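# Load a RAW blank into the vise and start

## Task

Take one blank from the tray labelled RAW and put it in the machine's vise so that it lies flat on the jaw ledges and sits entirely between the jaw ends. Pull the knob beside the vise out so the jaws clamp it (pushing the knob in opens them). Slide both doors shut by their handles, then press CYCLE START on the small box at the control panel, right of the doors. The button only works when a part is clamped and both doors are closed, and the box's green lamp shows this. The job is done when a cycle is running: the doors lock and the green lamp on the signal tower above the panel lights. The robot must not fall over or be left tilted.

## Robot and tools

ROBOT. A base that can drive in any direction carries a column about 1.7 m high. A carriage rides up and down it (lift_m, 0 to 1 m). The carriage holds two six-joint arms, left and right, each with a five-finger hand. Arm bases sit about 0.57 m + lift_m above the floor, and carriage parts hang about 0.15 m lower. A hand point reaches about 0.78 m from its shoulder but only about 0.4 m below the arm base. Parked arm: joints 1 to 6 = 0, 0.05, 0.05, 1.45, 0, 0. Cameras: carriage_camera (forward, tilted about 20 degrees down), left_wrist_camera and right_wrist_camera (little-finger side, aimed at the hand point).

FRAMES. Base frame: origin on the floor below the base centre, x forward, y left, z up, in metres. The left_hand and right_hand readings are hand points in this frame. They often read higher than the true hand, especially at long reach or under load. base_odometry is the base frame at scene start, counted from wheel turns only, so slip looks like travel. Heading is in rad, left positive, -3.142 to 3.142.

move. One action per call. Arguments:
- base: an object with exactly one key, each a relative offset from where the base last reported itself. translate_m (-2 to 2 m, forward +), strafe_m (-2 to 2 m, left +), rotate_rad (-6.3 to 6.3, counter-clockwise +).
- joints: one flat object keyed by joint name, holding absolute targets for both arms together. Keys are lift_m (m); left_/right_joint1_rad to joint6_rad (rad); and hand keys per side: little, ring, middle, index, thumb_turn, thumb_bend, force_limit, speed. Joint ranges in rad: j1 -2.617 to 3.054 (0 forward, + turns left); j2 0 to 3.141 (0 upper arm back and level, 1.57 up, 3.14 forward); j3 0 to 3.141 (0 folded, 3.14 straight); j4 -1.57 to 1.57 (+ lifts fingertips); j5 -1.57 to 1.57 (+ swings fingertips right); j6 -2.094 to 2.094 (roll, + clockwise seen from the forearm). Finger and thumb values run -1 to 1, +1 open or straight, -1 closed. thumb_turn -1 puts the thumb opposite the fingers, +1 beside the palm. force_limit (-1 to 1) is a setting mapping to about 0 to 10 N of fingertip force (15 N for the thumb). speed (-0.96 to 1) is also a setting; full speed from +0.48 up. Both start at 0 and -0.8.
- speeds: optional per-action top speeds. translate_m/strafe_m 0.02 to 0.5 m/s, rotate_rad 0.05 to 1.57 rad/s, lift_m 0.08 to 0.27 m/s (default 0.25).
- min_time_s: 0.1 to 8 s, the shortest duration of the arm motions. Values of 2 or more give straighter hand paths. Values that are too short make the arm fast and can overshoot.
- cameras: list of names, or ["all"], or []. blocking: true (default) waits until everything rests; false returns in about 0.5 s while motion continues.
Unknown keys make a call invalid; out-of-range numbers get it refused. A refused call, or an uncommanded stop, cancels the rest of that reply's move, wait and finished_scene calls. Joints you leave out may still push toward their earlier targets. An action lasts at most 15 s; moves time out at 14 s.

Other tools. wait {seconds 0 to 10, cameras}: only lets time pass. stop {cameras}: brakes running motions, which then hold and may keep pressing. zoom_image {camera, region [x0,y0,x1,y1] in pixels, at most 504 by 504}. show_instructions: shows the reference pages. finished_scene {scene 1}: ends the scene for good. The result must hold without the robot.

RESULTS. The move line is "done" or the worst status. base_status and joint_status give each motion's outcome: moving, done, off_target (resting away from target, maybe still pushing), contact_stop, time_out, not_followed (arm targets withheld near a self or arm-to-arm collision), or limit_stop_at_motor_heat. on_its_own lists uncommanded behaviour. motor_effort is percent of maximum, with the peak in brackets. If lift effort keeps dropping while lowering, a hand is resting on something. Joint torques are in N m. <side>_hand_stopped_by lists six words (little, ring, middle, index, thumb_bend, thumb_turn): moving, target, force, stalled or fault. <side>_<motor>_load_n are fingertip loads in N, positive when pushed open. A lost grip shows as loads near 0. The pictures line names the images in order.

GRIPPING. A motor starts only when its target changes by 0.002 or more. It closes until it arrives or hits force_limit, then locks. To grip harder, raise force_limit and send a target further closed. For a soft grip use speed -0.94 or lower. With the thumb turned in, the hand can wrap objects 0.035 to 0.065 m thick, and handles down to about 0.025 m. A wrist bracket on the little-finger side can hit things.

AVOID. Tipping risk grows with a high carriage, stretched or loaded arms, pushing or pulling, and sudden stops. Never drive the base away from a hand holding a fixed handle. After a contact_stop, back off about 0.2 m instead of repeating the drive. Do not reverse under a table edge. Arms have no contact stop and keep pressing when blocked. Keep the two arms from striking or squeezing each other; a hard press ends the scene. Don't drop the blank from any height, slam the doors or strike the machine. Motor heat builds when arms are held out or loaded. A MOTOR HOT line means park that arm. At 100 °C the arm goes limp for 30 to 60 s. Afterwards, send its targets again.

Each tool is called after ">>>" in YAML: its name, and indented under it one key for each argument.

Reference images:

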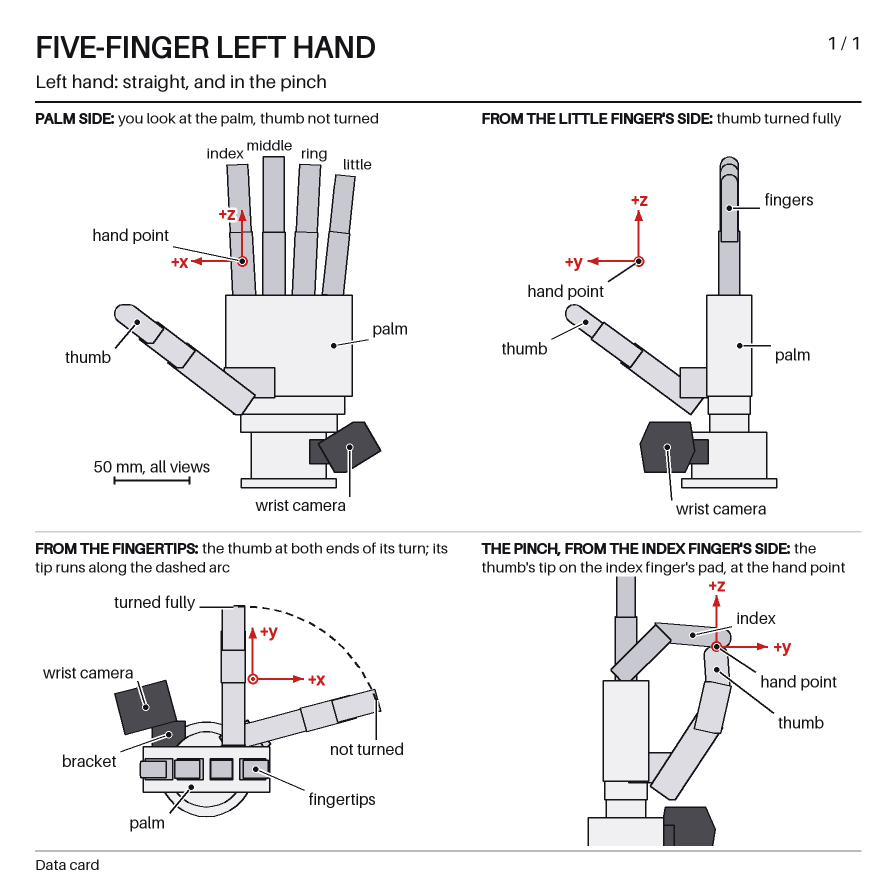

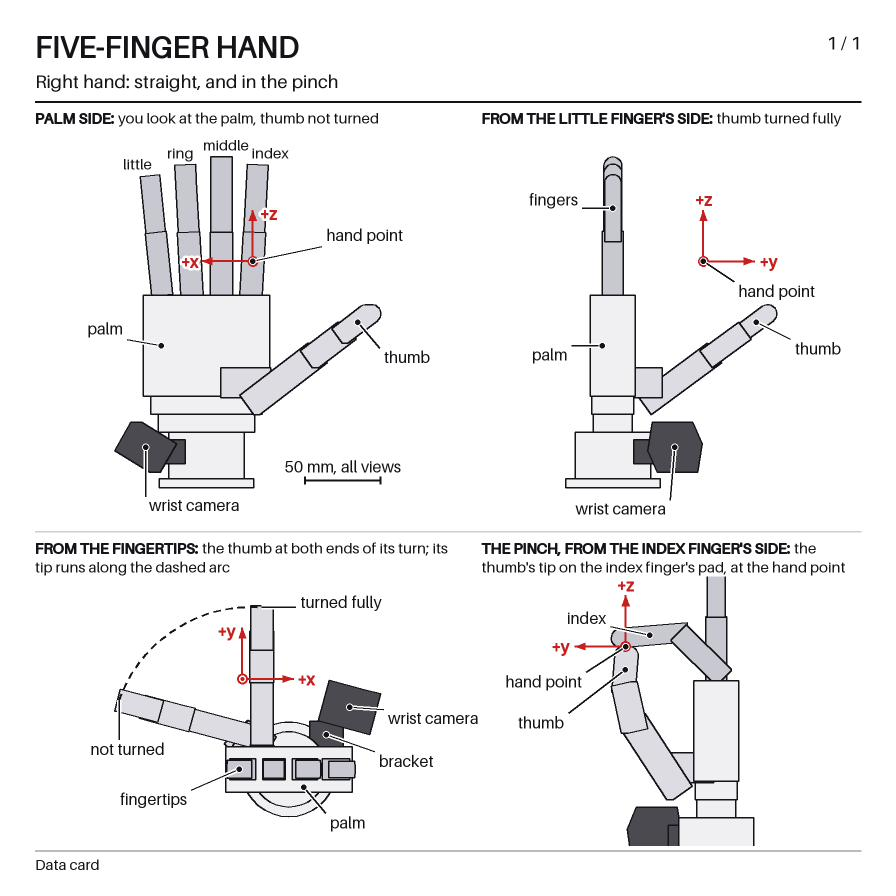

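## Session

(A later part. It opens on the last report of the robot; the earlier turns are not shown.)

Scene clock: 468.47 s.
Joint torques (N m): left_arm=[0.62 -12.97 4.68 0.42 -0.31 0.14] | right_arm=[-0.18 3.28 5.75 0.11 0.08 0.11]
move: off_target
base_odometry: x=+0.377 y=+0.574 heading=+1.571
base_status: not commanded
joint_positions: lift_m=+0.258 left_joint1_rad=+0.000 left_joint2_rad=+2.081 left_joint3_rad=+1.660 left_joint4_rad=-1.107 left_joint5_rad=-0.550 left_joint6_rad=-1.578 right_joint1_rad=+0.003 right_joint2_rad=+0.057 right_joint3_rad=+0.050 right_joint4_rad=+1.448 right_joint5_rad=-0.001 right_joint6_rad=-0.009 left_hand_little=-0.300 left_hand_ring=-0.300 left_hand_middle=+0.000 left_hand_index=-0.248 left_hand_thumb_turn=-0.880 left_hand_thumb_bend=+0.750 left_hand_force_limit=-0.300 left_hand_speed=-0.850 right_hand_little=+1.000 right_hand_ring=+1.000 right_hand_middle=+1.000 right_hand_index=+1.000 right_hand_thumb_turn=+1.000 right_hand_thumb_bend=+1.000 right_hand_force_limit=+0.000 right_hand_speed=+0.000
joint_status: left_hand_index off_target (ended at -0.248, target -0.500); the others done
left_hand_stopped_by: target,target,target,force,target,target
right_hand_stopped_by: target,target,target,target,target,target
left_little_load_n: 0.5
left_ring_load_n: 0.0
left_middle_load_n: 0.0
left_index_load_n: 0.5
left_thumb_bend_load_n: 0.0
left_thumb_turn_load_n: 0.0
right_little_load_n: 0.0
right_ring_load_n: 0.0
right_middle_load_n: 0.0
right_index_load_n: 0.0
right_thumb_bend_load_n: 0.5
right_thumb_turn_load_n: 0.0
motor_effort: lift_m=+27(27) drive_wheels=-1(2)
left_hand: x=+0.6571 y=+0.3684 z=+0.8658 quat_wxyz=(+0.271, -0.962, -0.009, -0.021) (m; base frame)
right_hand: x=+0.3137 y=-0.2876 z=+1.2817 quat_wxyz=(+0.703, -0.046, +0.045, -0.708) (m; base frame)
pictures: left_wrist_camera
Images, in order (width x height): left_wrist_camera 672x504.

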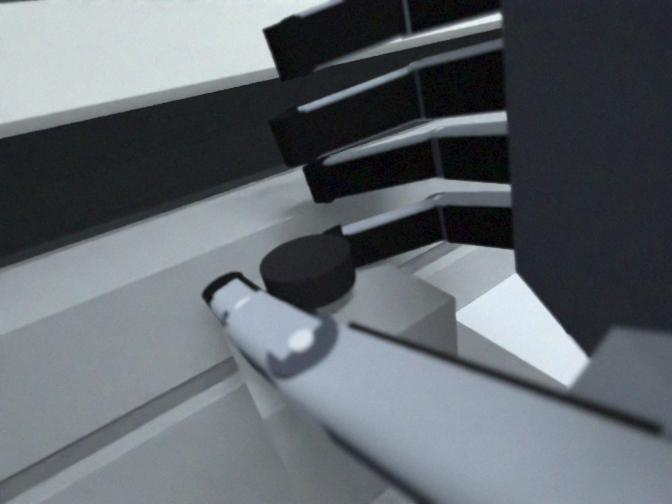

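>>> move:
  joints: {"left_hand_thumb_bend": 0.2, "left_hand_speed": -0.8, "left_hand_force_limit": 0.0}
  cameras: []

>>> move:
  joints: {"left_hand_thumb_bend": 0.0, "left_hand_index": -0.9, "left_hand_speed": -0.5, "left_hand_force_limit": 1.0}
  cameras: ["left_wrist_camera"]

Scene clock: 470.77 s.
Joint torques (N m): left_arm=[0.65 -12.96 4.74 0.43 -0.32 0.13] | right_arm=[-0.17 3.29 5.75 0.1 0.07 0.11]
move: off_target
base_odometry: x=+0.377 y=+0.574 heading=+1.571
base_status: not commanded
joint_positions: lift_m=+0.258 left_joint1_rad=+0.000 left_joint2_rad=+2.081 left_joint3_rad=+1.660 left_joint4_rad=-1.107 left_joint5_rad=-0.550 left_joint6_rad=-1.578 right_joint1_rad=+0.003 right_joint2_rad=+0.057 right_joint3_rad=+0.050 right_joint4_rad=+1.448 right_joint5_rad=-0.001 right_joint6_rad=-0.009 left_hand_little=-0.300 left_hand_ring=-0.300 left_hand_middle=+0.000 left_hand_index=-0.248 left_hand_thumb_turn=-0.880 left_hand_thumb_bend=+0.661 left_hand_force_limit=+0.000 left_hand_speed=-0.800 right_hand_little=+1.000 right_hand_ring=+1.000 right_hand_middle=+1.000 right_hand_index=+1.000 right_hand_thumb_turn=+1.000 right_hand_thumb_bend=+1.000 right_hand_force_limit=+0.000 right_hand_speed=+0.000
joint_status: left_hand_thumb_bend off_target (ended at +0.661, target +0.200); the others done
left_hand_stopped_by: target,target,target,force,force,target
right_hand_stopped_by: target,target,target,target,target,target
left_little_load_n: 0.0
left_ring_load_n: 0.0
left_middle_load_n: 0.0
left_index_load_n: 5.5
left_thumb_bend_load_n: 7.0
left_thumb_turn_load_n: 0.5
right_little_load_n: 0.0
right_ring_load_n: 0.0
right_middle_load_n: 0.0
right_index_load_n: 0.0
right_thumb_bend_load_n: 0.0
right_thumb_turn_load_n: 0.0
motor_effort: lift_m=+27(27) drive_wheels=-1(1)
left_hand: x=+0.6571 y=+0.3684 z=+0.8658 quat_wxyz=(+0.271, -0.962, -0.009, -0.021) (m; base frame)
right_hand: x=+0.3137 y=-0.2876 z=+1.2817 quat_wxyz=(+0.703, -0.046, +0.045, -0.708) (m; base frame)
pictures: none
No camera images: "cameras" was empty.

Scene clock: 471.40 s.
Joint torques (N m): left_arm=[0.65 -13.03 4.7 0.42 -0.33 0.13] | right_arm=[-0.2 3.28 5.75 0.1 0.07 0.11]
move: off_target
base_odometry: x=+0.377 y=+0.574 heading=+1.571
base_status: not commanded
joint_positions: lift_m=+0.258 left_joint1_rad=+0.000 left_joint2_rad=+2.081 left_joint3_rad=+1.660 left_joint4_rad=-1.106 left_joint5_rad=-0.547 left_joint6_rad=-1.578 right_joint1_rad=+0.003 right_joint2_rad=+0.057 right_joint3_rad=+0.050 right_joint4_rad=+1.448 right_joint5_rad=-0.001 right_joint6_rad=-0.009 left_hand_little=-0.300 left_hand_ring=-0.300 left_hand_middle=+0.000 left_hand_index=-0.269 left_hand_thumb_turn=-0.880 left_hand_thumb_bend=+0.648 left_hand_force_limit=+1.000 left_hand_speed=-0.500 right_hand_little=+1.000 right_hand_ring=+1.000 right_hand_middle=+1.000 right_hand_index=+1.000 right_hand_thumb_turn=+1.000 right_hand_thumb_bend=+1.000 right_hand_force_limit=+0.000 right_hand_speed=+0.000
joint_status: left_hand_index off_target (ended at -0.269, target -0.900); left_hand_thumb_bend off_target (ended at +0.648, target +0.000); the others done
left_hand_stopped_by: target,target,target,force,force,target
right_hand_stopped_by: target,target,target,target,target,target
left_little_load_n: 0.0
left_ring_load_n: 0.0
left_middle_load_n: 0.0
left_index_load_n: 18.5
left_thumb_bend_load_n: 14.0
left_thumb_turn_load_n: 0.0
right_little_load_n: 0.0
right_ring_load_n: 0.5
right_middle_load_n: 0.0
right_index_load_n: 0.0
right_thumb_bend_load_n: 0.0
right_thumb_turn_load_n: 0.0
motor_effort: lift_m=+26(27) drive_wheels=-1(1)
left_hand: x=+0.6574 y=+0.3679 z=+0.8658 quat_wxyz=(+0.270, -0.963, -0.009, -0.022) (m; base frame)
right_hand: x=+0.3137 y=-0.2876 z=+1.2817 quat_wxyz=(+0.703, -0.046, +0.045, -0.708) (m; base frame)
pictures: left_wrist_camera
Images, in order (width x height): left_wrist_camera 672x504.

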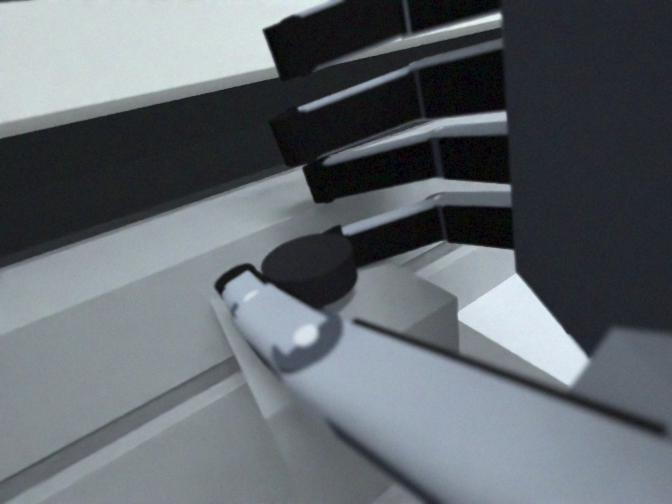

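>>> move:
  base: {"translate_m": -0.03}
  speeds: {"translate_m": 0.02}
  cameras: ["left_wrist_camera"]

Scene clock: 473.37 s.
Joint torques (N m): left_arm=[0.76 -14.13 4.97 -0.53 -0.35 0.23] | right_arm=[-0.18 3.32 5.76 0.11 0.07 0.11]
move: done
base_odometry: x=+0.377 y=+0.544 heading=+1.571
base_status: done
joint_positions: lift_m=+0.258 left_joint1_rad=+0.000 left_joint2_rad=+2.090 left_joint3_rad=+1.660 left_joint4_rad=-1.006 left_joint5_rad=-0.546 left_joint6_rad=-1.589 right_joint1_rad=+0.003 right_joint2_rad=+0.057 right_joint3_rad=+0.050 right_joint4_rad=+1.448 right_joint5_rad=-0.001 right_joint6_rad=-0.009 left_hand_little=-0.300 left_hand_ring=-0.300 left_hand_middle=+0.000 left_hand_index=-0.268 left_hand_thumb_turn=-0.880 left_hand_thumb_bend=+0.649 left_hand_force_limit=+1.000 left_hand_speed=-0.500 right_hand_little=+1.000 right_hand_ring=+1.000 right_hand_middle=+1.000 right_hand_index=+1.000 right_hand_thumb_turn=+1.000 right_hand_thumb_bend=+1.000 right_hand_force_limit=+0.000 right_hand_speed=+0.000
joint_status: not commanded
left_hand_stopped_by: target,target,target,force,force,target
right_hand_stopped_by: target,target,target,target,target,target
left_little_load_n: 0.0
left_ring_load_n: 0.0
left_middle_load_n: 0.0
left_index_load_n: 19.5
left_thumb_bend_load_n: 15.5
left_thumb_turn_load_n: 5.5
right_little_load_n: 0.0
right_ring_load_n: 0.0
right_middle_load_n: 0.0
right_index_load_n: 0.0
right_thumb_bend_load_n: 0.0
right_thumb_turn_load_n: 0.0
motor_effort: lift_m=+27(27) drive_wheels=-3(6)
left_hand: x=+0.6839 y=+0.3679 z=+0.8675 quat_wxyz=(+0.268, -0.961, -0.027, -0.067) (m; base frame)
right_hand: x=+0.3137 y=-0.2876 z=+1.2817 quat_wxyz=(+0.703, -0.046, +0.045, -0.708) (m; base frame)
pictures: left_wrist_camera
Images, in order (width x height): left_wrist_camera 672x504.

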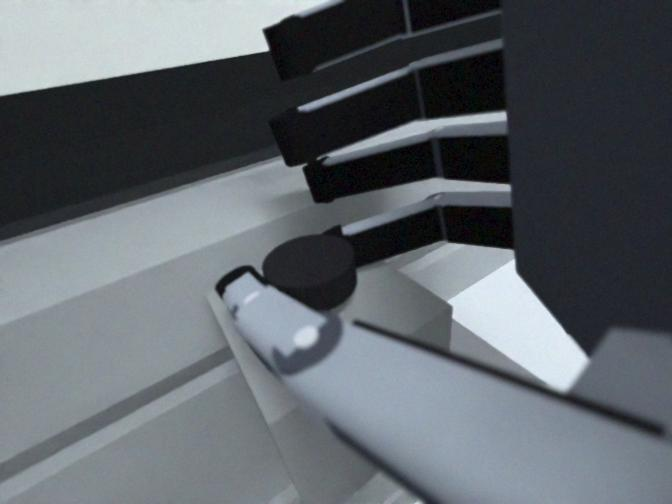

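>>> move:
  base: {"translate_m": -0.025}
  speeds: {"translate_m": 0.02}
  cameras: ["left_wrist_camera"]

Scene clock: 475.07 s.
Joint torques (N m): left_arm=[0.62 -15.87 4.93 -1.34 -0.35 0.43] | right_arm=[-0.18 3.23 5.82 0.14 0.07 0.11]
move: done
base_odometry: x=+0.378 y=+0.519 heading=+1.570
base_status: done
joint_positions: lift_m=+0.258 left_joint1_rad=+0.000 left_joint2_rad=+2.104 left_joint3_rad=+1.660 left_joint4_rad=-0.922 left_joint5_rad=-0.545 left_joint6_rad=-1.611 right_joint1_rad=+0.003 right_joint2_rad=+0.057 right_joint3_rad=+0.050 right_joint4_rad=+1.448 right_joint5_rad=-0.001 right_joint6_rad=-0.009 left_hand_little=-0.300 left_hand_ring=-0.300 left_hand_middle=+0.000 left_hand_index=-0.268 left_hand_thumb_turn=-0.880 left_hand_thumb_bend=+0.649 left_hand_force_limit=+1.000 left_hand_speed=-0.500 right_hand_little=+1.000 right_hand_ring=+1.000 right_hand_middle=+1.000 right_hand_index=+1.000 right_hand_thumb_turn=+1.000 right_hand_thumb_bend=+1.000 right_hand_force_limit=+0.000 right_hand_speed=+0.000
joint_status: not commanded
left_hand_stopped_by: target,target,target,force,force,target
right_hand_stopped_by: target,target,target,target,target,target
left_little_load_n: 0.0
left_ring_load_n: 0.0
left_middle_load_n: 0.0
left_index_load_n: 24.0
left_thumb_bend_load_n: 15.5
left_thumb_turn_load_n: 7.5
right_little_load_n: -0.5
right_ring_load_n: 0.0
right_middle_load_n: 0.0
right_index_load_n: 0.0
right_thumb_bend_load_n: 0.0
right_thumb_turn_load_n: 0.0
motor_effort: lift_m=+26(27) drive_wheels=-5(8)
left_hand: x=+0.7059 y=+0.3687 z=+0.8681 quat_wxyz=(+0.266, -0.957, -0.047, -0.103) (m; base frame)
right_hand: x=+0.3137 y=-0.2876 z=+1.2817 quat_wxyz=(+0.703, -0.046, +0.045, -0.708) (m; base frame)
pictures: left_wrist_camera
Images, in order (width x height): left_wrist_camera 672x504.

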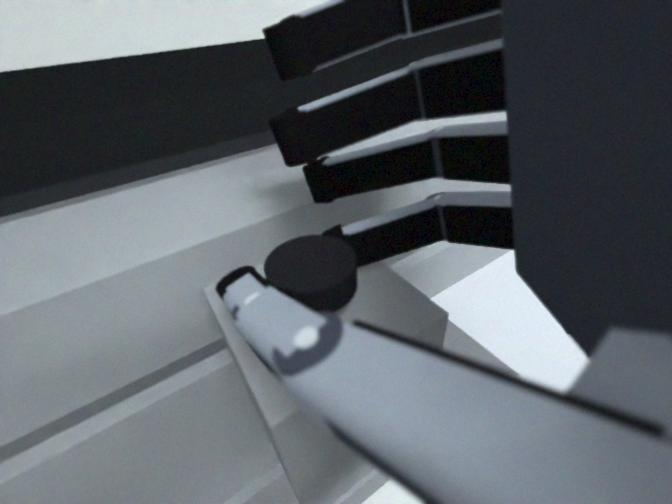

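>>> move:
  joints: {"left_joint4_rad": -1.25}
  min_time_s: 1.5
  cameras: ["left_wrist_camera"]

Scene clock: 476.93 s.
Joint torques (N m): left_arm=[0.57 -15.82 4.93 -2.92 -0.38 0.7] | right_arm=[-0.17 3.28 5.75 0.11 0.07 0.11]
move: off_target
base_odometry: x=+0.378 y=+0.519 heading=+1.570
base_status: not commanded
joint_positions: lift_m=+0.258 left_joint1_rad=+0.000 left_joint2_rad=+2.104 left_joint3_rad=+1.660 left_joint4_rad=-0.939 left_joint5_rad=-0.543 left_joint6_rad=-1.634 right_joint1_rad=+0.003 right_joint2_rad=+0.057 right_joint3_rad=+0.050 right_joint4_rad=+1.447 right_joint5_rad=-0.001 right_joint6_rad=-0.009 left_hand_little=-0.300 left_hand_ring=-0.300 left_hand_middle=+0.000 left_hand_index=-0.268 left_hand_thumb_turn=-0.880 left_hand_thumb_bend=+0.649 left_hand_force_limit=+1.000 left_hand_speed=-0.500 right_hand_little=+1.000 right_hand_ring=+1.000 right_hand_middle=+1.000 right_hand_index=+1.000 right_hand_thumb_turn=+1.000 right_hand_thumb_bend=+1.000 right_hand_force_limit=+0.000 right_hand_speed=+0.000
joint_status: left_joint4_rad off_target (ended at -0.939, target -1.250)
left_hand_stopped_by: target,target,target,force,force,target
right_hand_stopped_by: target,target,target,target,target,target
left_little_load_n: 0.0
left_ring_load_n: 0.0
left_middle_load_n: 0.0
left_index_load_n: 24.5
left_thumb_bend_load_n: 15.0
left_thumb_turn_load_n: 5.5
right_little_load_n: 0.0
right_ring_load_n: 0.0
right_middle_load_n: 0.0
right_index_load_n: 0.0
right_thumb_bend_load_n: 0.0
right_thumb_turn_load_n: 0.0
motor_effort: lift_m=+27(27) drive_wheels=-5(5)
left_hand: x=+0.7028 y=+0.3690 z=+0.8672 quat_wxyz=(+0.264, -0.958, -0.055, -0.098) (m; base frame)
right_hand: x=+0.3138 y=-0.2876 z=+1.2816 quat_wxyz=(+0.703, -0.046, +0.046, -0.708) (m; base frame)
pictures: left_wrist_camera
Images, in order (width x height): left_wrist_camera 672x504.

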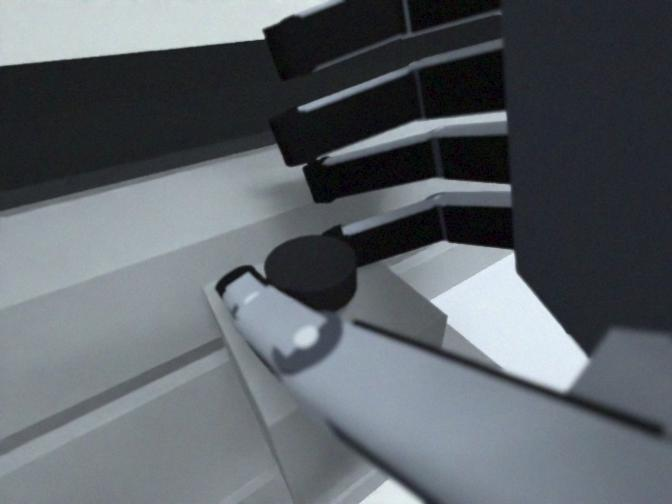

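>>> move:
  base: {"translate_m": -0.012}
  speeds: {"translate_m": 0.02}
  cameras: ["left_wrist_camera"]

Scene clock: 478.00 s.
Joint torques (N m): left_arm=[0.44 -16.53 5 -3.27 -0.34 0.82] | right_arm=[-0.18 3.26 5.79 0.11 0.07 0.11]
move: done
base_odometry: x=+0.378 y=+0.507 heading=+1.569
base_status: done
joint_positions: lift_m=+0.258 left_joint1_rad=+0.002 left_joint2_rad=+2.110 left_joint3_rad=+1.660 left_joint4_rad=-0.904 left_joint5_rad=-0.542 left_joint6_rad=-1.649 right_joint1_rad=+0.003 right_joint2_rad=+0.057 right_joint3_rad=+0.050 right_joint4_rad=+1.447 right_joint5_rad=-0.001 right_joint6_rad=-0.009 left_hand_little=-0.300 left_hand_ring=-0.300 left_hand_middle=+0.000 left_hand_index=-0.268 left_hand_thumb_turn=-0.880 left_hand_thumb_bend=+0.649 left_hand_force_limit=+1.000 left_hand_speed=-0.500 right_hand_little=+1.000 right_hand_ring=+1.000 right_hand_middle=+1.000 right_hand_index=+1.000 right_hand_thumb_turn=+1.000 right_hand_thumb_bend=+1.000 right_hand_force_limit=+0.000 right_hand_speed=+0.000
joint_status: not commanded
left_hand_stopped_by: target,target,target,force,force,target
right_hand_stopped_by: target,target,target,target,target,target
left_little_load_n: 0.0
left_ring_load_n: 0.0
left_middle_load_n: -0.5
left_index_load_n: 31.0
left_thumb_bend_load_n: 14.5
left_thumb_turn_load_n: 6.0
right_little_load_n: 0.0
right_ring_load_n: 0.0
right_middle_load_n: -0.5
right_index_load_n: 0.0
right_thumb_bend_load_n: 0.0
right_thumb_turn_load_n: 0.0
motor_effort: lift_m=+27(27) drive_wheels=-4(10)
left_hand: x=+0.7121 y=+0.3699 z=+0.8677 quat_wxyz=(+0.262, -0.956, -0.067, -0.114) (m; base frame)
right_hand: x=+0.3138 y=-0.2876 z=+1.2816 quat_wxyz=(+0.703, -0.046, +0.046, -0.708) (m; base frame)
pictures: left_wrist_camera
Images, in order (width x height): left_wrist_camera 672x504.

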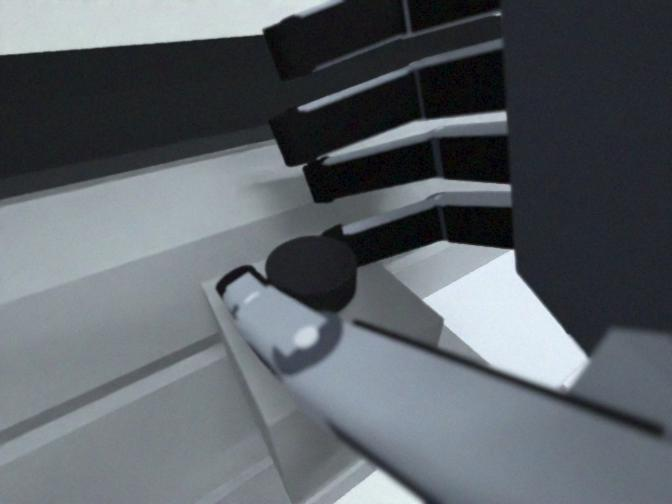

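>>> move:
  base: {"translate_m": 0.05}
  joints: {"left_joint4_rad": -1.1}
  speeds: {"translate_m": 0.05}
  min_time_s: 1.0
  cameras: []

>>> move:
  joints: {"left_hand_thumb_bend": 0.75, "left_hand_index": 0.0, "left_hand_speed": 0.0}
  cameras: ["left_wrist_camera"]

Scene clock: 479.67 s.
Joint torques (N m): left_arm=[0.35 -14.24 4.15 0.09 -0.34 0.28] | right_arm=[-0.2 3.28 5.71 0.08 0.07 0.11]
move: done
base_odometry: x=+0.377 y=+0.557 heading=+1.570
base_status: done
joint_positions: lift_m=+0.258 left_joint1_rad=+0.003 left_joint2_rad=+2.091 left_joint3_rad=+1.668 left_joint4_rad=-1.067 left_joint5_rad=-0.547 left_joint6_rad=-1.593 right_joint1_rad=+0.003 right_joint2_rad=+0.057 right_joint3_rad=+0.050 right_joint4_rad=+1.449 right_joint5_rad=-0.001 right_joint6_rad=-0.009 left_hand_little=-0.300 left_hand_ring=-0.300 left_hand_middle=+0.000 left_hand_index=-0.268 left_hand_thumb_turn=-0.880 left_hand_thumb_bend=+0.649 left_hand_force_limit=+1.000 left_hand_speed=-0.500 right_hand_little=+1.000 right_hand_ring=+1.000 right_hand_middle=+1.000 right_hand_index=+1.000 right_hand_thumb_turn=+1.000 right_hand_thumb_bend=+1.000 right_hand_force_limit=+0.000 right_hand_speed=+0.000
joint_status: all done
left_hand_stopped_by: target,target,target,force,force,target
right_hand_stopped_by: target,target,target,target,target,target
left_little_load_n: 0.0
left_ring_load_n: 0.0
left_middle_load_n: 0.0
left_index_load_n: 18.5
left_thumb_bend_load_n: 18.5
left_thumb_turn_load_n: 0.0
right_little_load_n: 0.0
right_ring_load_n: 0.0
right_middle_load_n: 0.0
right_index_load_n: 0.0
right_thumb_bend_load_n: 0.0
right_thumb_turn_load_n: 0.0
motor_effort: lift_m=+27(27) drive_wheels=-4(6)
left_hand: x=+0.6703 y=+0.3697 z=+0.8660 quat_wxyz=(+0.270, -0.962, -0.023, -0.041) (m; base frame)
right_hand: x=+0.3132 y=-0.2876 z=+1.2819 quat_wxyz=(+0.704, -0.046, +0.045, -0.708) (m; base frame)
pictures: none
No camera images: "cameras" was empty.

Scene clock: 480.23 s.
Joint torques (N m): left_arm=[0.46 -14.13 4.14 0.23 -0.39 0.21] | right_arm=[-0.18 3.29 5.71 0.07 0.07 0.11]
move: done
base_odometry: x=+0.377 y=+0.557 heading=+1.570
base_status: not commanded
joint_positions: lift_m=+0.258 left_joint1_rad=+0.001 left_joint2_rad=+2.091 left_joint3_rad=+1.668 left_joint4_rad=-1.087 left_joint5_rad=-0.543 left_joint6_rad=-1.583 right_joint1_rad=+0.003 right_joint2_rad=+0.057 right_joint3_rad=+0.050 right_joint4_rad=+1.449 right_joint5_rad=-0.001 right_joint6_rad=-0.009 left_hand_little=-0.300 left_hand_ring=-0.300 left_hand_middle=+0.000 left_hand_index=+0.000 left_hand_thumb_turn=-0.880 left_hand_thumb_bend=+0.750 left_hand_force_limit=+1.000 left_hand_speed=+0.000 right_hand_little=+1.000 right_hand_ring=+1.000 right_hand_middle=+1.000 right_hand_index=+1.000 right_hand_thumb_turn=+1.000 right_hand_thumb_bend=+1.000 right_hand_force_limit=+0.000 right_hand_speed=+0.000
joint_status: all done
left_hand_stopped_by: target,target,target,target,target,target
right_hand_stopped_by: target,target,target,target,target,target
left_little_load_n: 0.0
left_ring_load_n: 0.0
left_middle_load_n: 0.0
left_index_load_n: 0.0
left_thumb_bend_load_n: 0.0
left_thumb_turn_load_n: 0.0
right_little_load_n: 0.0
right_ring_load_n: 0.0
right_middle_load_n: 0.0
right_index_load_n: 0.0
right_thumb_bend_load_n: 0.0
right_thumb_turn_load_n: 0.0
motor_effort: lift_m=+27(27) drive_wheels=-4(4)
left_hand: x=+0.6643 y=+0.3680 z=+0.8645 quat_wxyz=(+0.268, -0.963, -0.015, -0.030) (m; base frame)
right_hand: x=+0.3132 y=-0.2876 z=+1.2819 quat_wxyz=(+0.704, -0.046, +0.045, -0.708) (m; base frame)
pictures: left_wrist_camera
Images, in order (width x height): left_wrist_camera 672x504.

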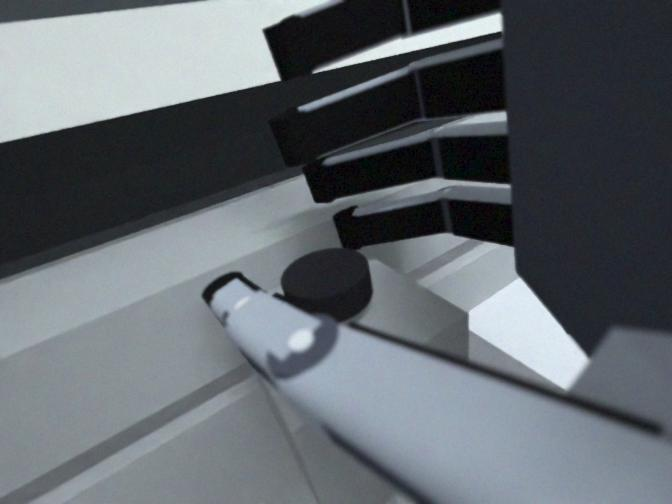

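>>> move:
  base: {"translate_m": 0.012}
  joints: {"lift_m": 0.31}
  speeds: {"translate_m": 0.05}
  cameras: ["left_wrist_camera"]

>>> zoom_image:
  camera: "left_wrist_camera"
  region: [170, 160, 390, 320]

Scene clock: 481.10 s.
Joint torques (N m): left_arm=[0.5 -13.78 4.59 0.32 -0.38 0.16] | right_arm=[-0.18 3.22 5.79 0.09 0.08 0.12]
move: done
base_odometry: x=+0.377 y=+0.569 heading=+1.571
base_status: done
joint_positions: lift_m=+0.310 left_joint1_rad=+0.001 left_joint2_rad=+2.087 left_joint3_rad=+1.662 left_joint4_rad=-1.097 left_joint5_rad=-0.543 left_joint6_rad=-1.580 right_joint1_rad=+0.003 right_joint2_rad=+0.057 right_joint3_rad=+0.050 right_joint4_rad=+1.449 right_joint5_rad=-0.001 right_joint6_rad=-0.009 left_hand_little=-0.300 left_hand_ring=-0.300 left_hand_middle=+0.000 left_hand_index=+0.000 left_hand_thumb_turn=-0.880 left_hand_thumb_bend=+0.750 left_hand_force_limit=+1.000 left_hand_speed=+0.000 right_hand_little=+1.000 right_hand_ring=+1.000 right_hand_middle=+1.000 right_hand_index=+1.000 right_hand_thumb_turn=+1.000 right_hand_thumb_bend=+1.000 right_hand_force_limit=+0.000 right_hand_speed=+0.000
joint_status: all done
left_hand_stopped_by: target,target,target,target,target,target
right_hand_stopped_by: target,target,target,target,target,target
left_little_load_n: 0.0
left_ring_load_n: 0.0
left_middle_load_n: 0.0
left_index_load_n: 0.0
left_thumb_bend_load_n: 0.0
left_thumb_turn_load_n: 0.0
right_little_load_n: 0.0
right_ring_load_n: 0.0
right_middle_load_n: 0.0
right_index_load_n: 0.0
right_thumb_bend_load_n: 0.0
right_thumb_turn_load_n: 0.0
motor_effort: lift_m=+33(41) drive_wheels=-4(7)
left_hand: x=+0.6602 y=+0.3679 z=+0.9154 quat_wxyz=(+0.268, -0.963, -0.012, -0.025) (m; base frame)
right_hand: x=+0.3134 y=-0.2876 z=+1.3332 quat_wxyz=(+0.704, -0.046, +0.045, -0.708) (m; base frame)
pictures: left_wrist_camera
Images, in order (width x height): left_wrist_camera 672x504.

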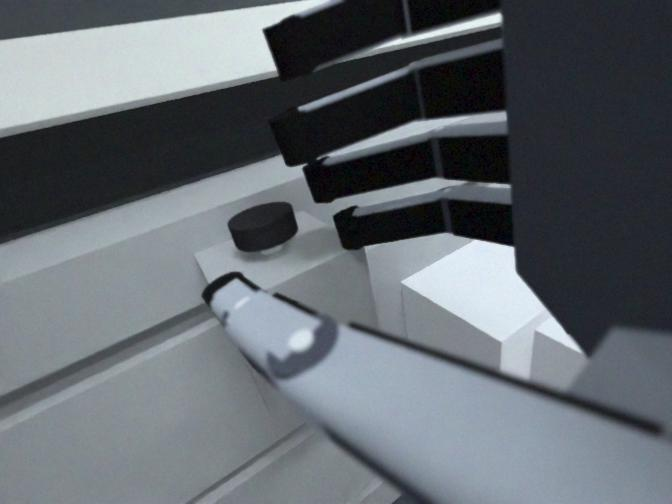

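Scaled by 2.291 from the camera's 672x504 image, which has a finer 960x720 frame.

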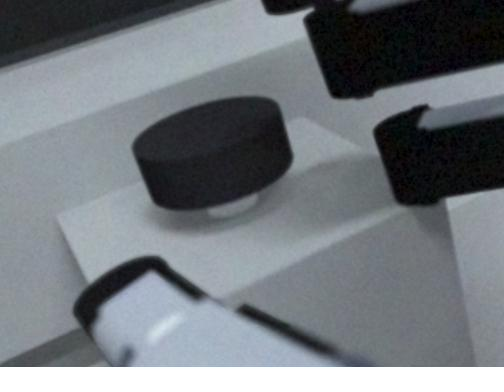

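>>> move:
  joints: {"lift_m": 0.42, "left_joint1_rad": 0.35}
  cameras: ["left_wrist_camera", "carriage_camera"]

>>> zoom_image:
  camera: "carriage_camera"
  region: [100, 270, 240, 380]

Scene clock: 482.27 s.
Joint torques (N m): left_arm=[0.29 -13.67 4.6 0.3 -0.38 0.15] | right_arm=[-0.2 3.28 5.78 0.08 0.08 0.11]
move: done
base_odometry: x=+0.377 y=+0.569 heading=+1.570
base_status: not commanded
joint_positions: lift_m=+0.420 left_joint1_rad=+0.354 left_joint2_rad=+2.087 left_joint3_rad=+1.661 left_joint4_rad=-1.097 left_joint5_rad=-0.544 left_joint6_rad=-1.580 right_joint1_rad=+0.003 right_joint2_rad=+0.057 right_joint3_rad=+0.050 right_joint4_rad=+1.449 right_joint5_rad=-0.001 right_joint6_rad=-0.009 left_hand_little=-0.300 left_hand_ring=-0.300 left_hand_middle=+0.000 left_hand_index=+0.000 left_hand_thumb_turn=-0.880 left_hand_thumb_bend=+0.750 left_hand_force_limit=+1.000 left_hand_speed=+0.000 right_hand_little=+1.000 right_hand_ring=+1.000 right_hand_middle=+1.000 right_hand_index=+1.000 right_hand_thumb_turn=+1.000 right_hand_thumb_bend=+1.000 right_hand_force_limit=+0.000 right_hand_speed=+0.000
joint_status: all done
left_hand_stopped_by: target,target,target,target,target,target
right_hand_stopped_by: target,target,target,target,target,target
left_little_load_n: 0.0
left_ring_load_n: 0.5
left_middle_load_n: 0.0
left_index_load_n: 0.0
left_thumb_bend_load_n: 0.0
left_thumb_turn_load_n: 0.5
right_little_load_n: 0.0
right_ring_load_n: 0.0
right_middle_load_n: 0.0
right_index_load_n: 0.0
right_thumb_bend_load_n: 0.0
right_thumb_turn_load_n: 0.0
motor_effort: lift_m=+33(41) drive_wheels=+2(4)
left_hand: x=+0.6157 y=+0.5178 z=+1.0255 quat_wxyz=(+0.269, -0.946, -0.180, +0.023) (m; base frame)
right_hand: x=+0.3134 y=-0.2876 z=+1.4432 quat_wxyz=(+0.704, -0.046, +0.045, -0.708) (m; base frame)
pictures: carriage_camera, left_wrist_camera
Images, in order (width x height): carriage_camera 672x504, left_wrist_camera 672x504.

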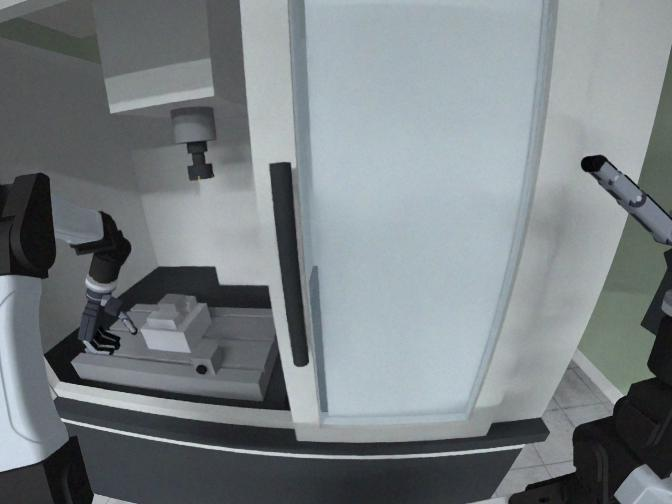

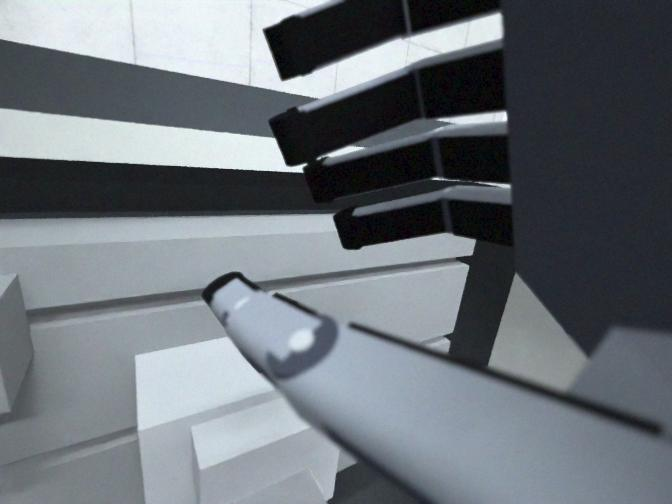

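Scaled by 3.600 from the camera's 672x504 image, which has a finer 960x720 frame.

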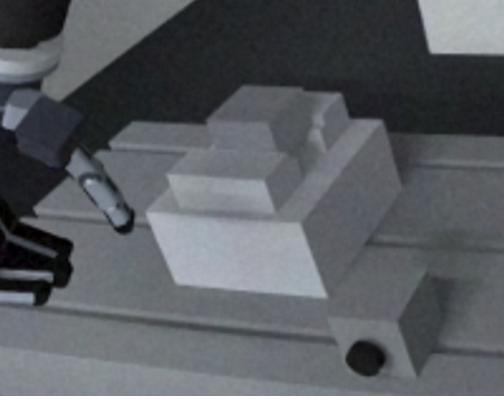

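>>> zoom_image:
  camera: "carriage_camera"
  region: [140, 285, 215, 345]

Scaled by 6.720 from the camera's 672x504 image, which has a finer 960x720 frame.

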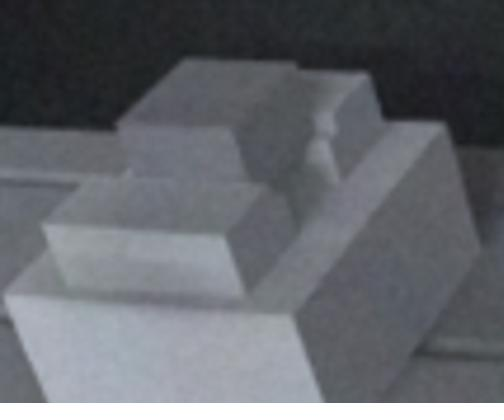

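>>> move:
  base: {"translate_m": -0.33}
  speeds: {"translate_m": 0.3}
  cameras: ["carriage_camera"]

Scene clock: 485.30 s.
Joint torques (N m): left_arm=[0.64 -13.63 4.6 0.32 -0.37 0.16] | right_arm=[-0.18 3.29 5.78 0.02 0.07 0.11]
move: done
base_odometry: x=+0.377 y=+0.239 heading=+1.570
base_status: done
joint_positions: lift_m=+0.420 left_joint1_rad=+0.351 left_joint2_rad=+2.087 left_joint3_rad=+1.661 left_joint4_rad=-1.097 left_joint5_rad=-0.544 left_joint6_rad=-1.580 right_joint1_rad=+0.003 right_joint2_rad=+0.057 right_joint3_rad=+0.050 right_joint4_rad=+1.453 right_joint5_rad=-0.001 right_joint6_rad=-0.009 left_hand_little=-0.300 left_hand_ring=-0.300 left_hand_middle=+0.000 left_hand_index=+0.000 left_hand_thumb_turn=-0.880 left_hand_thumb_bend=+0.750 left_hand_force_limit=+1.000 left_hand_speed=+0.000 right_hand_little=+1.000 right_hand_ring=+1.000 right_hand_middle=+1.000 right_hand_index=+1.000 right_hand_thumb_turn=+1.000 right_hand_thumb_bend=+1.000 right_hand_force_limit=+0.000 right_hand_speed=+0.000
joint_status: not commanded
left_hand_stopped_by: target,target,target,target,target,target
right_hand_stopped_by: target,target,target,target,target,target
left_little_load_n: 0.0
left_ring_load_n: 0.0
left_middle_load_n: 0.0
left_index_load_n: 0.0
left_thumb_bend_load_n: 0.5
left_thumb_turn_load_n: 0.0
right_little_load_n: 0.0
right_ring_load_n: 0.0
right_middle_load_n: -0.5
right_index_load_n: 0.0
right_thumb_bend_load_n: 0.0
right_thumb_turn_load_n: 0.0
motor_effort: lift_m=+33(34) drive_wheels=-1(9)
left_hand: x=+0.6162 y=+0.5165 z=+1.0255 quat_wxyz=(+0.269, -0.946, -0.179, +0.023) (m; base frame)
right_hand: x=+0.3126 y=-0.2876 z=+1.4435 quat_wxyz=(+0.704, -0.045, +0.044, -0.708) (m; base frame)
pictures: carriage_camera
Images, in order (width x height): carriage_camera 672x504.

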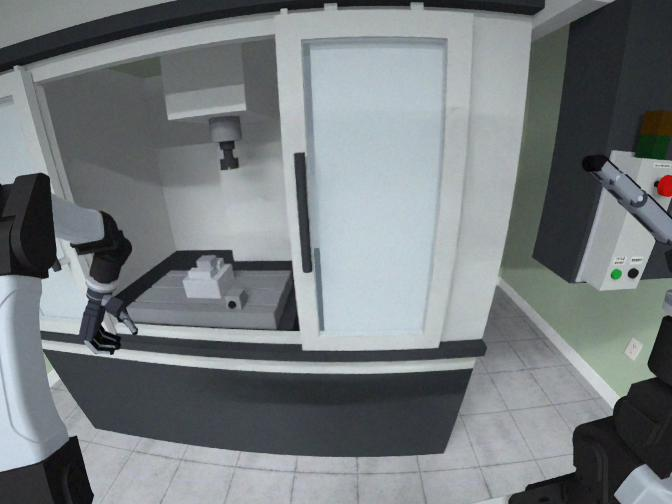

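>>> move:
  base: {"strafe_m": -0.05}
  joints: {"lift_m": 0.3, "left_joint1_rad": 0, "left_joint2_rad": 0.05, "left_joint3_rad": 0.05, "left_joint4_rad": 1.45, "left_joint5_rad": 0, "left_joint6_rad": 0, "left_hand_index": 1, "left_hand_middle": 1, "left_hand_ring": 1, "left_hand_little": 1, "left_hand_thumb_bend": 1, "left_hand_thumb_turn": 1, "left_hand_speed": 0.5, "right_joint1_rad": 0, "right_joint2_rad": 1.54, "right_joint3_rad": 1.196, "right_joint4_rad": 0.39, "right_joint5_rad": 0, "right_joint6_rad": 1.57}
  cameras: ["carriage_camera"]

Scene clock: 487.93 s.
Joint torques (N m): left_arm=[0.14 4.12 3.49 -0.06 0.26 0.2] | right_arm=[0.02 -7.35 10.21 2.4 -0.03 0.17]
move: done
base_odometry: x=+0.427 y=+0.239 heading=+1.570
base_status: done
joint_positions: lift_m=+0.300 left_joint1_rad=+0.005 left_joint2_rad=+0.057 left_joint3_rad=+0.059 left_joint4_rad=+1.438 left_joint5_rad=-0.017 left_joint6_rad=-0.014 right_joint1_rad=+0.000 right_joint2_rad=+1.524 right_joint3_rad=+1.171 right_joint4_rad=+0.409 right_joint5_rad=+0.007 right_joint6_rad=+1.560 left_hand_little=+1.000 left_hand_ring=+1.000 left_hand_middle=+1.000 left_hand_index=+1.000 left_hand_thumb_turn=+1.000 left_hand_thumb_bend=+1.000 left_hand_force_limit=+1.000 left_hand_speed=+0.500 right_hand_little=+1.000 right_hand_ring=+1.000 right_hand_middle=+1.000 right_hand_index=+1.000 right_hand_thumb_turn=+1.000 right_hand_thumb_bend=+1.000 right_hand_force_limit=+0.000 right_hand_speed=+0.000
joint_status: all done
left_hand_stopped_by: target,target,target,target,target,target
right_hand_stopped_by: target,target,target,target,target,target
left_little_load_n: 0.0
left_ring_load_n: 0.0
left_middle_load_n: -0.5
left_index_load_n: 0.0
left_thumb_bend_load_n: 0.0
left_thumb_turn_load_n: 0.0
right_little_load_n: 0.0
right_ring_load_n: 0.0
right_middle_load_n: 0.0
right_index_load_n: 0.0
right_thumb_bend_load_n: -0.5
right_thumb_turn_load_n: 0.0
motor_effort: lift_m=+26(27) drive_wheels=-2(6)
left_hand: x=+0.3129 y=+0.2903 z=+1.3265 quat_wxyz=(+0.703, -0.052, +0.040, -0.708) (m; base frame)
right_hand: x=+0.7421 y=-0.2591 z=+1.2725 quat_wxyz=(+0.726, -0.001, +0.687, -0.006) (m; base frame)
pictures: carriage_camera
Images, in order (width x height): carriage_camera 672x504.

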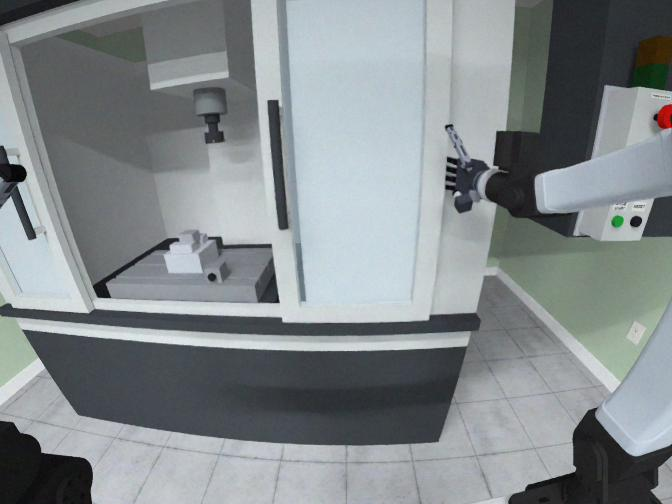

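>>> move:
  base: {"translate_m": 0.03}
  cameras: []

>>> move:
  base: {"strafe_m": 0.31}
  speeds: {"strafe_m": 0.3}
  cameras: ["carriage_camera", "right_wrist_camera"]

Scene clock: 489.80 s.
Joint torques (N m): left_arm=[0.16 4.05 3.51 -0.18 0.23 0.18] | right_arm=[0.02 -1.29 10.1 3.56 -0.01 0.15]
move: done
base_odometry: x=+0.427 y=+0.268 heading=+1.570
base_status: done
joint_positions: lift_m=+0.300 left_joint1_rad=+0.005 left_joint2_rad=+0.057 left_joint3_rad=+0.059 left_joint4_rad=+1.446 left_joint5_rad=-0.015 left_joint6_rad=-0.012 right_joint1_rad=+0.000 right_joint2_rad=+1.469 right_joint3_rad=+1.172 right_joint4_rad=+0.305 right_joint5_rad=+0.005 right_joint6_rad=+1.561 left_hand_little=+1.000 left_hand_ring=+1.000 left_hand_middle=+1.000 left_hand_index=+1.000 left_hand_thumb_turn=+1.000 left_hand_thumb_bend=+1.000 left_hand_force_limit=+1.000 left_hand_speed=+0.500 right_hand_little=+1.000 right_hand_ring=+1.000 right_hand_middle=+1.000 right_hand_index=+1.000 right_hand_thumb_turn=+1.000 right_hand_thumb_bend=+1.000 right_hand_force_limit=+0.000 right_hand_speed=+0.000
joint_status: not commanded
left_hand_stopped_by: target,target,target,target,target,target
right_hand_stopped_by: target,target,target,target,target,target
left_little_load_n: 0.0
left_ring_load_n: 0.0
left_middle_load_n: 0.0
left_index_load_n: 0.0
left_thumb_bend_load_n: 0.0
left_thumb_turn_load_n: 0.0
right_little_load_n: 0.0
right_ring_load_n: 0.0
right_middle_load_n: 0.0
right_index_load_n: 0.0
right_thumb_bend_load_n: 0.0
right_thumb_turn_load_n: 0.0
motor_effort: lift_m=+26(27) drive_wheels=+5(7)
left_hand: x=+0.3109 y=+0.2900 z=+1.3272 quat_wxyz=(+0.704, -0.049, +0.038, -0.708) (m; base frame)
right_hand: x=+0.7306 y=-0.2588 z=+1.2731 quat_wxyz=(+0.710, -0.002, +0.704, -0.005) (m; base frame)
pictures: none
No camera images: "cameras" was empty.

Scene clock: 492.33 s.
Joint torques (N m): left_arm=[0.27 4.29 3.51 -0.21 0.19 0.16] | right_arm=[5.3 -5.63 9.48 2.49 -3.36 0]
move: done
base_odometry: x=+0.117 y=+0.269 heading=+1.569
base_status: done
joint_positions: lift_m=+0.300 left_joint1_rad=+0.003 left_joint2_rad=+0.057 left_joint3_rad=+0.058 left_joint4_rad=+1.450 left_joint5_rad=-0.011 left_joint6_rad=-0.011 right_joint1_rad=-0.063 right_joint2_rad=+1.508 right_joint3_rad=+1.178 right_joint4_rad=+0.397 right_joint5_rad=+0.301 right_joint6_rad=+1.575 left_hand_little=+1.000 left_hand_ring=+1.000 left_hand_middle=+1.000 left_hand_index=+1.000 left_hand_thumb_turn=+1.000 left_hand_thumb_bend=+1.000 left_hand_force_limit=+1.000 left_hand_speed=+0.500 right_hand_little=+1.000 right_hand_ring=+1.000 right_hand_middle=+1.000 right_hand_index=+1.000 right_hand_thumb_turn=+1.000 right_hand_thumb_bend=+1.000 right_hand_force_limit=+0.000 right_hand_speed=+0.000
joint_status: not commanded
left_hand_stopped_by: target,target,target,target,target,target
right_hand_stopped_by: target,target,target,target,target,target
left_little_load_n: 0.0
left_ring_load_n: 0.0
left_middle_load_n: 0.0
left_index_load_n: 0.0
left_thumb_bend_load_n: 0.0
left_thumb_turn_load_n: 0.0
right_little_load_n: 0.0
right_ring_load_n: 0.0
right_middle_load_n: 2.0
right_index_load_n: 0.0
right_thumb_bend_load_n: 0.0
right_thumb_turn_load_n: -0.5
motor_effort: lift_m=+26(27) drive_wheels=+1(10)
left_hand: x=+0.3102 y=+0.2891 z=+1.3270 quat_wxyz=(+0.703, -0.046, +0.038, -0.709) (m; base frame)
right_hand: x=+0.7457 y=-0.3520 z=+1.2823 quat_wxyz=(+0.719, +0.132, +0.671, -0.124) (m; base frame)
pictures: carriage_camera, right_wrist_camera
Images, in order (width x height): carriage_camera 672x504, right_wrist_camera 672x504.

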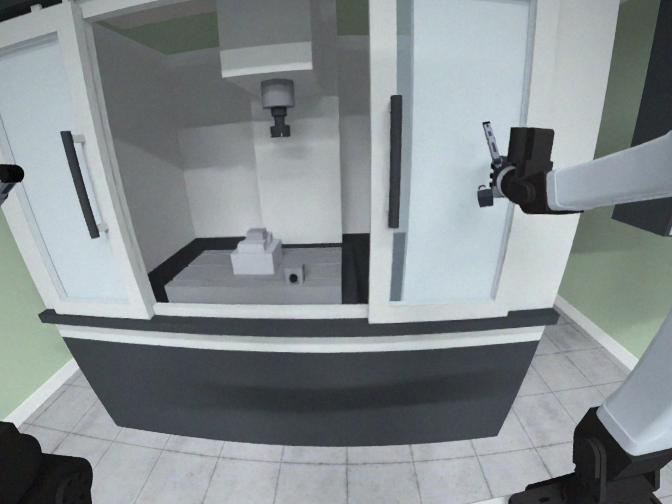

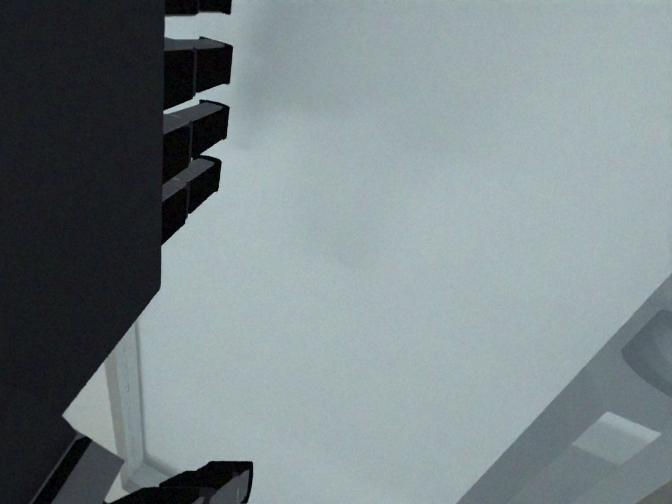

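>>> move:
  base: {"translate_m": -0.05}
  cameras: ["carriage_camera"]

Scene clock: 493.63 s.
Joint torques (N m): left_arm=[0.35 4.22 3.55 -0.23 0.2 0.17] | right_arm=[-0.13 -7.31 9.52 2.52 -0.04 0]
move: done
base_odometry: x=+0.117 y=+0.219 heading=+1.569
base_status: done
joint_positions: lift_m=+0.300 left_joint1_rad=+0.003 left_joint2_rad=+0.057 left_joint3_rad=+0.058 left_joint4_rad=+1.452 left_joint5_rad=-0.011 left_joint6_rad=-0.011 right_joint1_rad=+0.002 right_joint2_rad=+1.524 right_joint3_rad=+1.178 right_joint4_rad=+0.397 right_joint5_rad=+0.008 right_joint6_rad=+1.575 left_hand_little=+1.000 left_hand_ring=+1.000 left_hand_middle=+1.000 left_hand_index=+1.000 left_hand_thumb_turn=+1.000 left_hand_thumb_bend=+1.000 left_hand_force_limit=+1.000 left_hand_speed=+0.500 right_hand_little=+1.000 right_hand_ring=+1.000 right_hand_middle=+1.000 right_hand_index=+1.000 right_hand_thumb_turn=+1.000 right_hand_thumb_bend=+1.000 right_hand_force_limit=+0.000 right_hand_speed=+0.000
joint_status: not commanded
left_hand_stopped_by: target,target,target,target,target,target
right_hand_stopped_by: target,target,target,target,target,target
left_little_load_n: 0.0
left_ring_load_n: 0.0
left_middle_load_n: 0.0
left_index_load_n: 0.0
left_thumb_bend_load_n: 0.0
left_thumb_turn_load_n: 0.5
right_little_load_n: 0.0
right_ring_load_n: 0.0
right_middle_load_n: 0.0
right_index_load_n: 0.0
right_thumb_bend_load_n: 0.0
right_thumb_turn_load_n: 0.0
motor_effort: lift_m=+27(27) drive_wheels=-2(5)
left_hand: x=+0.3098 y=+0.2891 z=+1.3271 quat_wxyz=(+0.703, -0.046, +0.037, -0.709) (m; base frame)
right_hand: x=+0.7426 y=-0.2588 z=+1.2740 quat_wxyz=(+0.725, +0.004, +0.689, -0.001) (m; base frame)
pictures: carriage_camera
Images, in order (width x height): carriage_camera 672x504.

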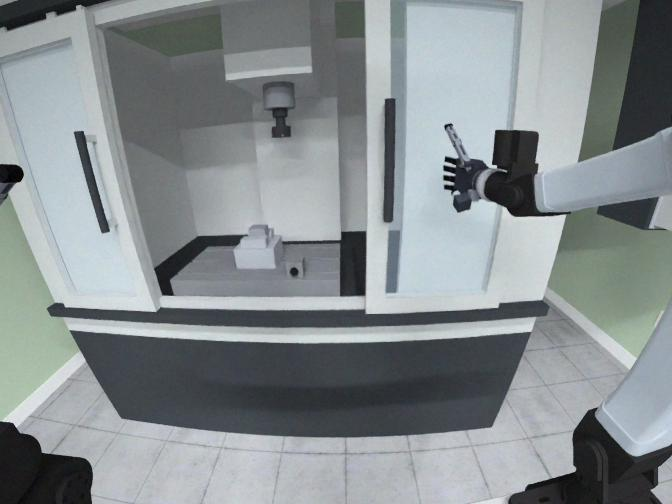

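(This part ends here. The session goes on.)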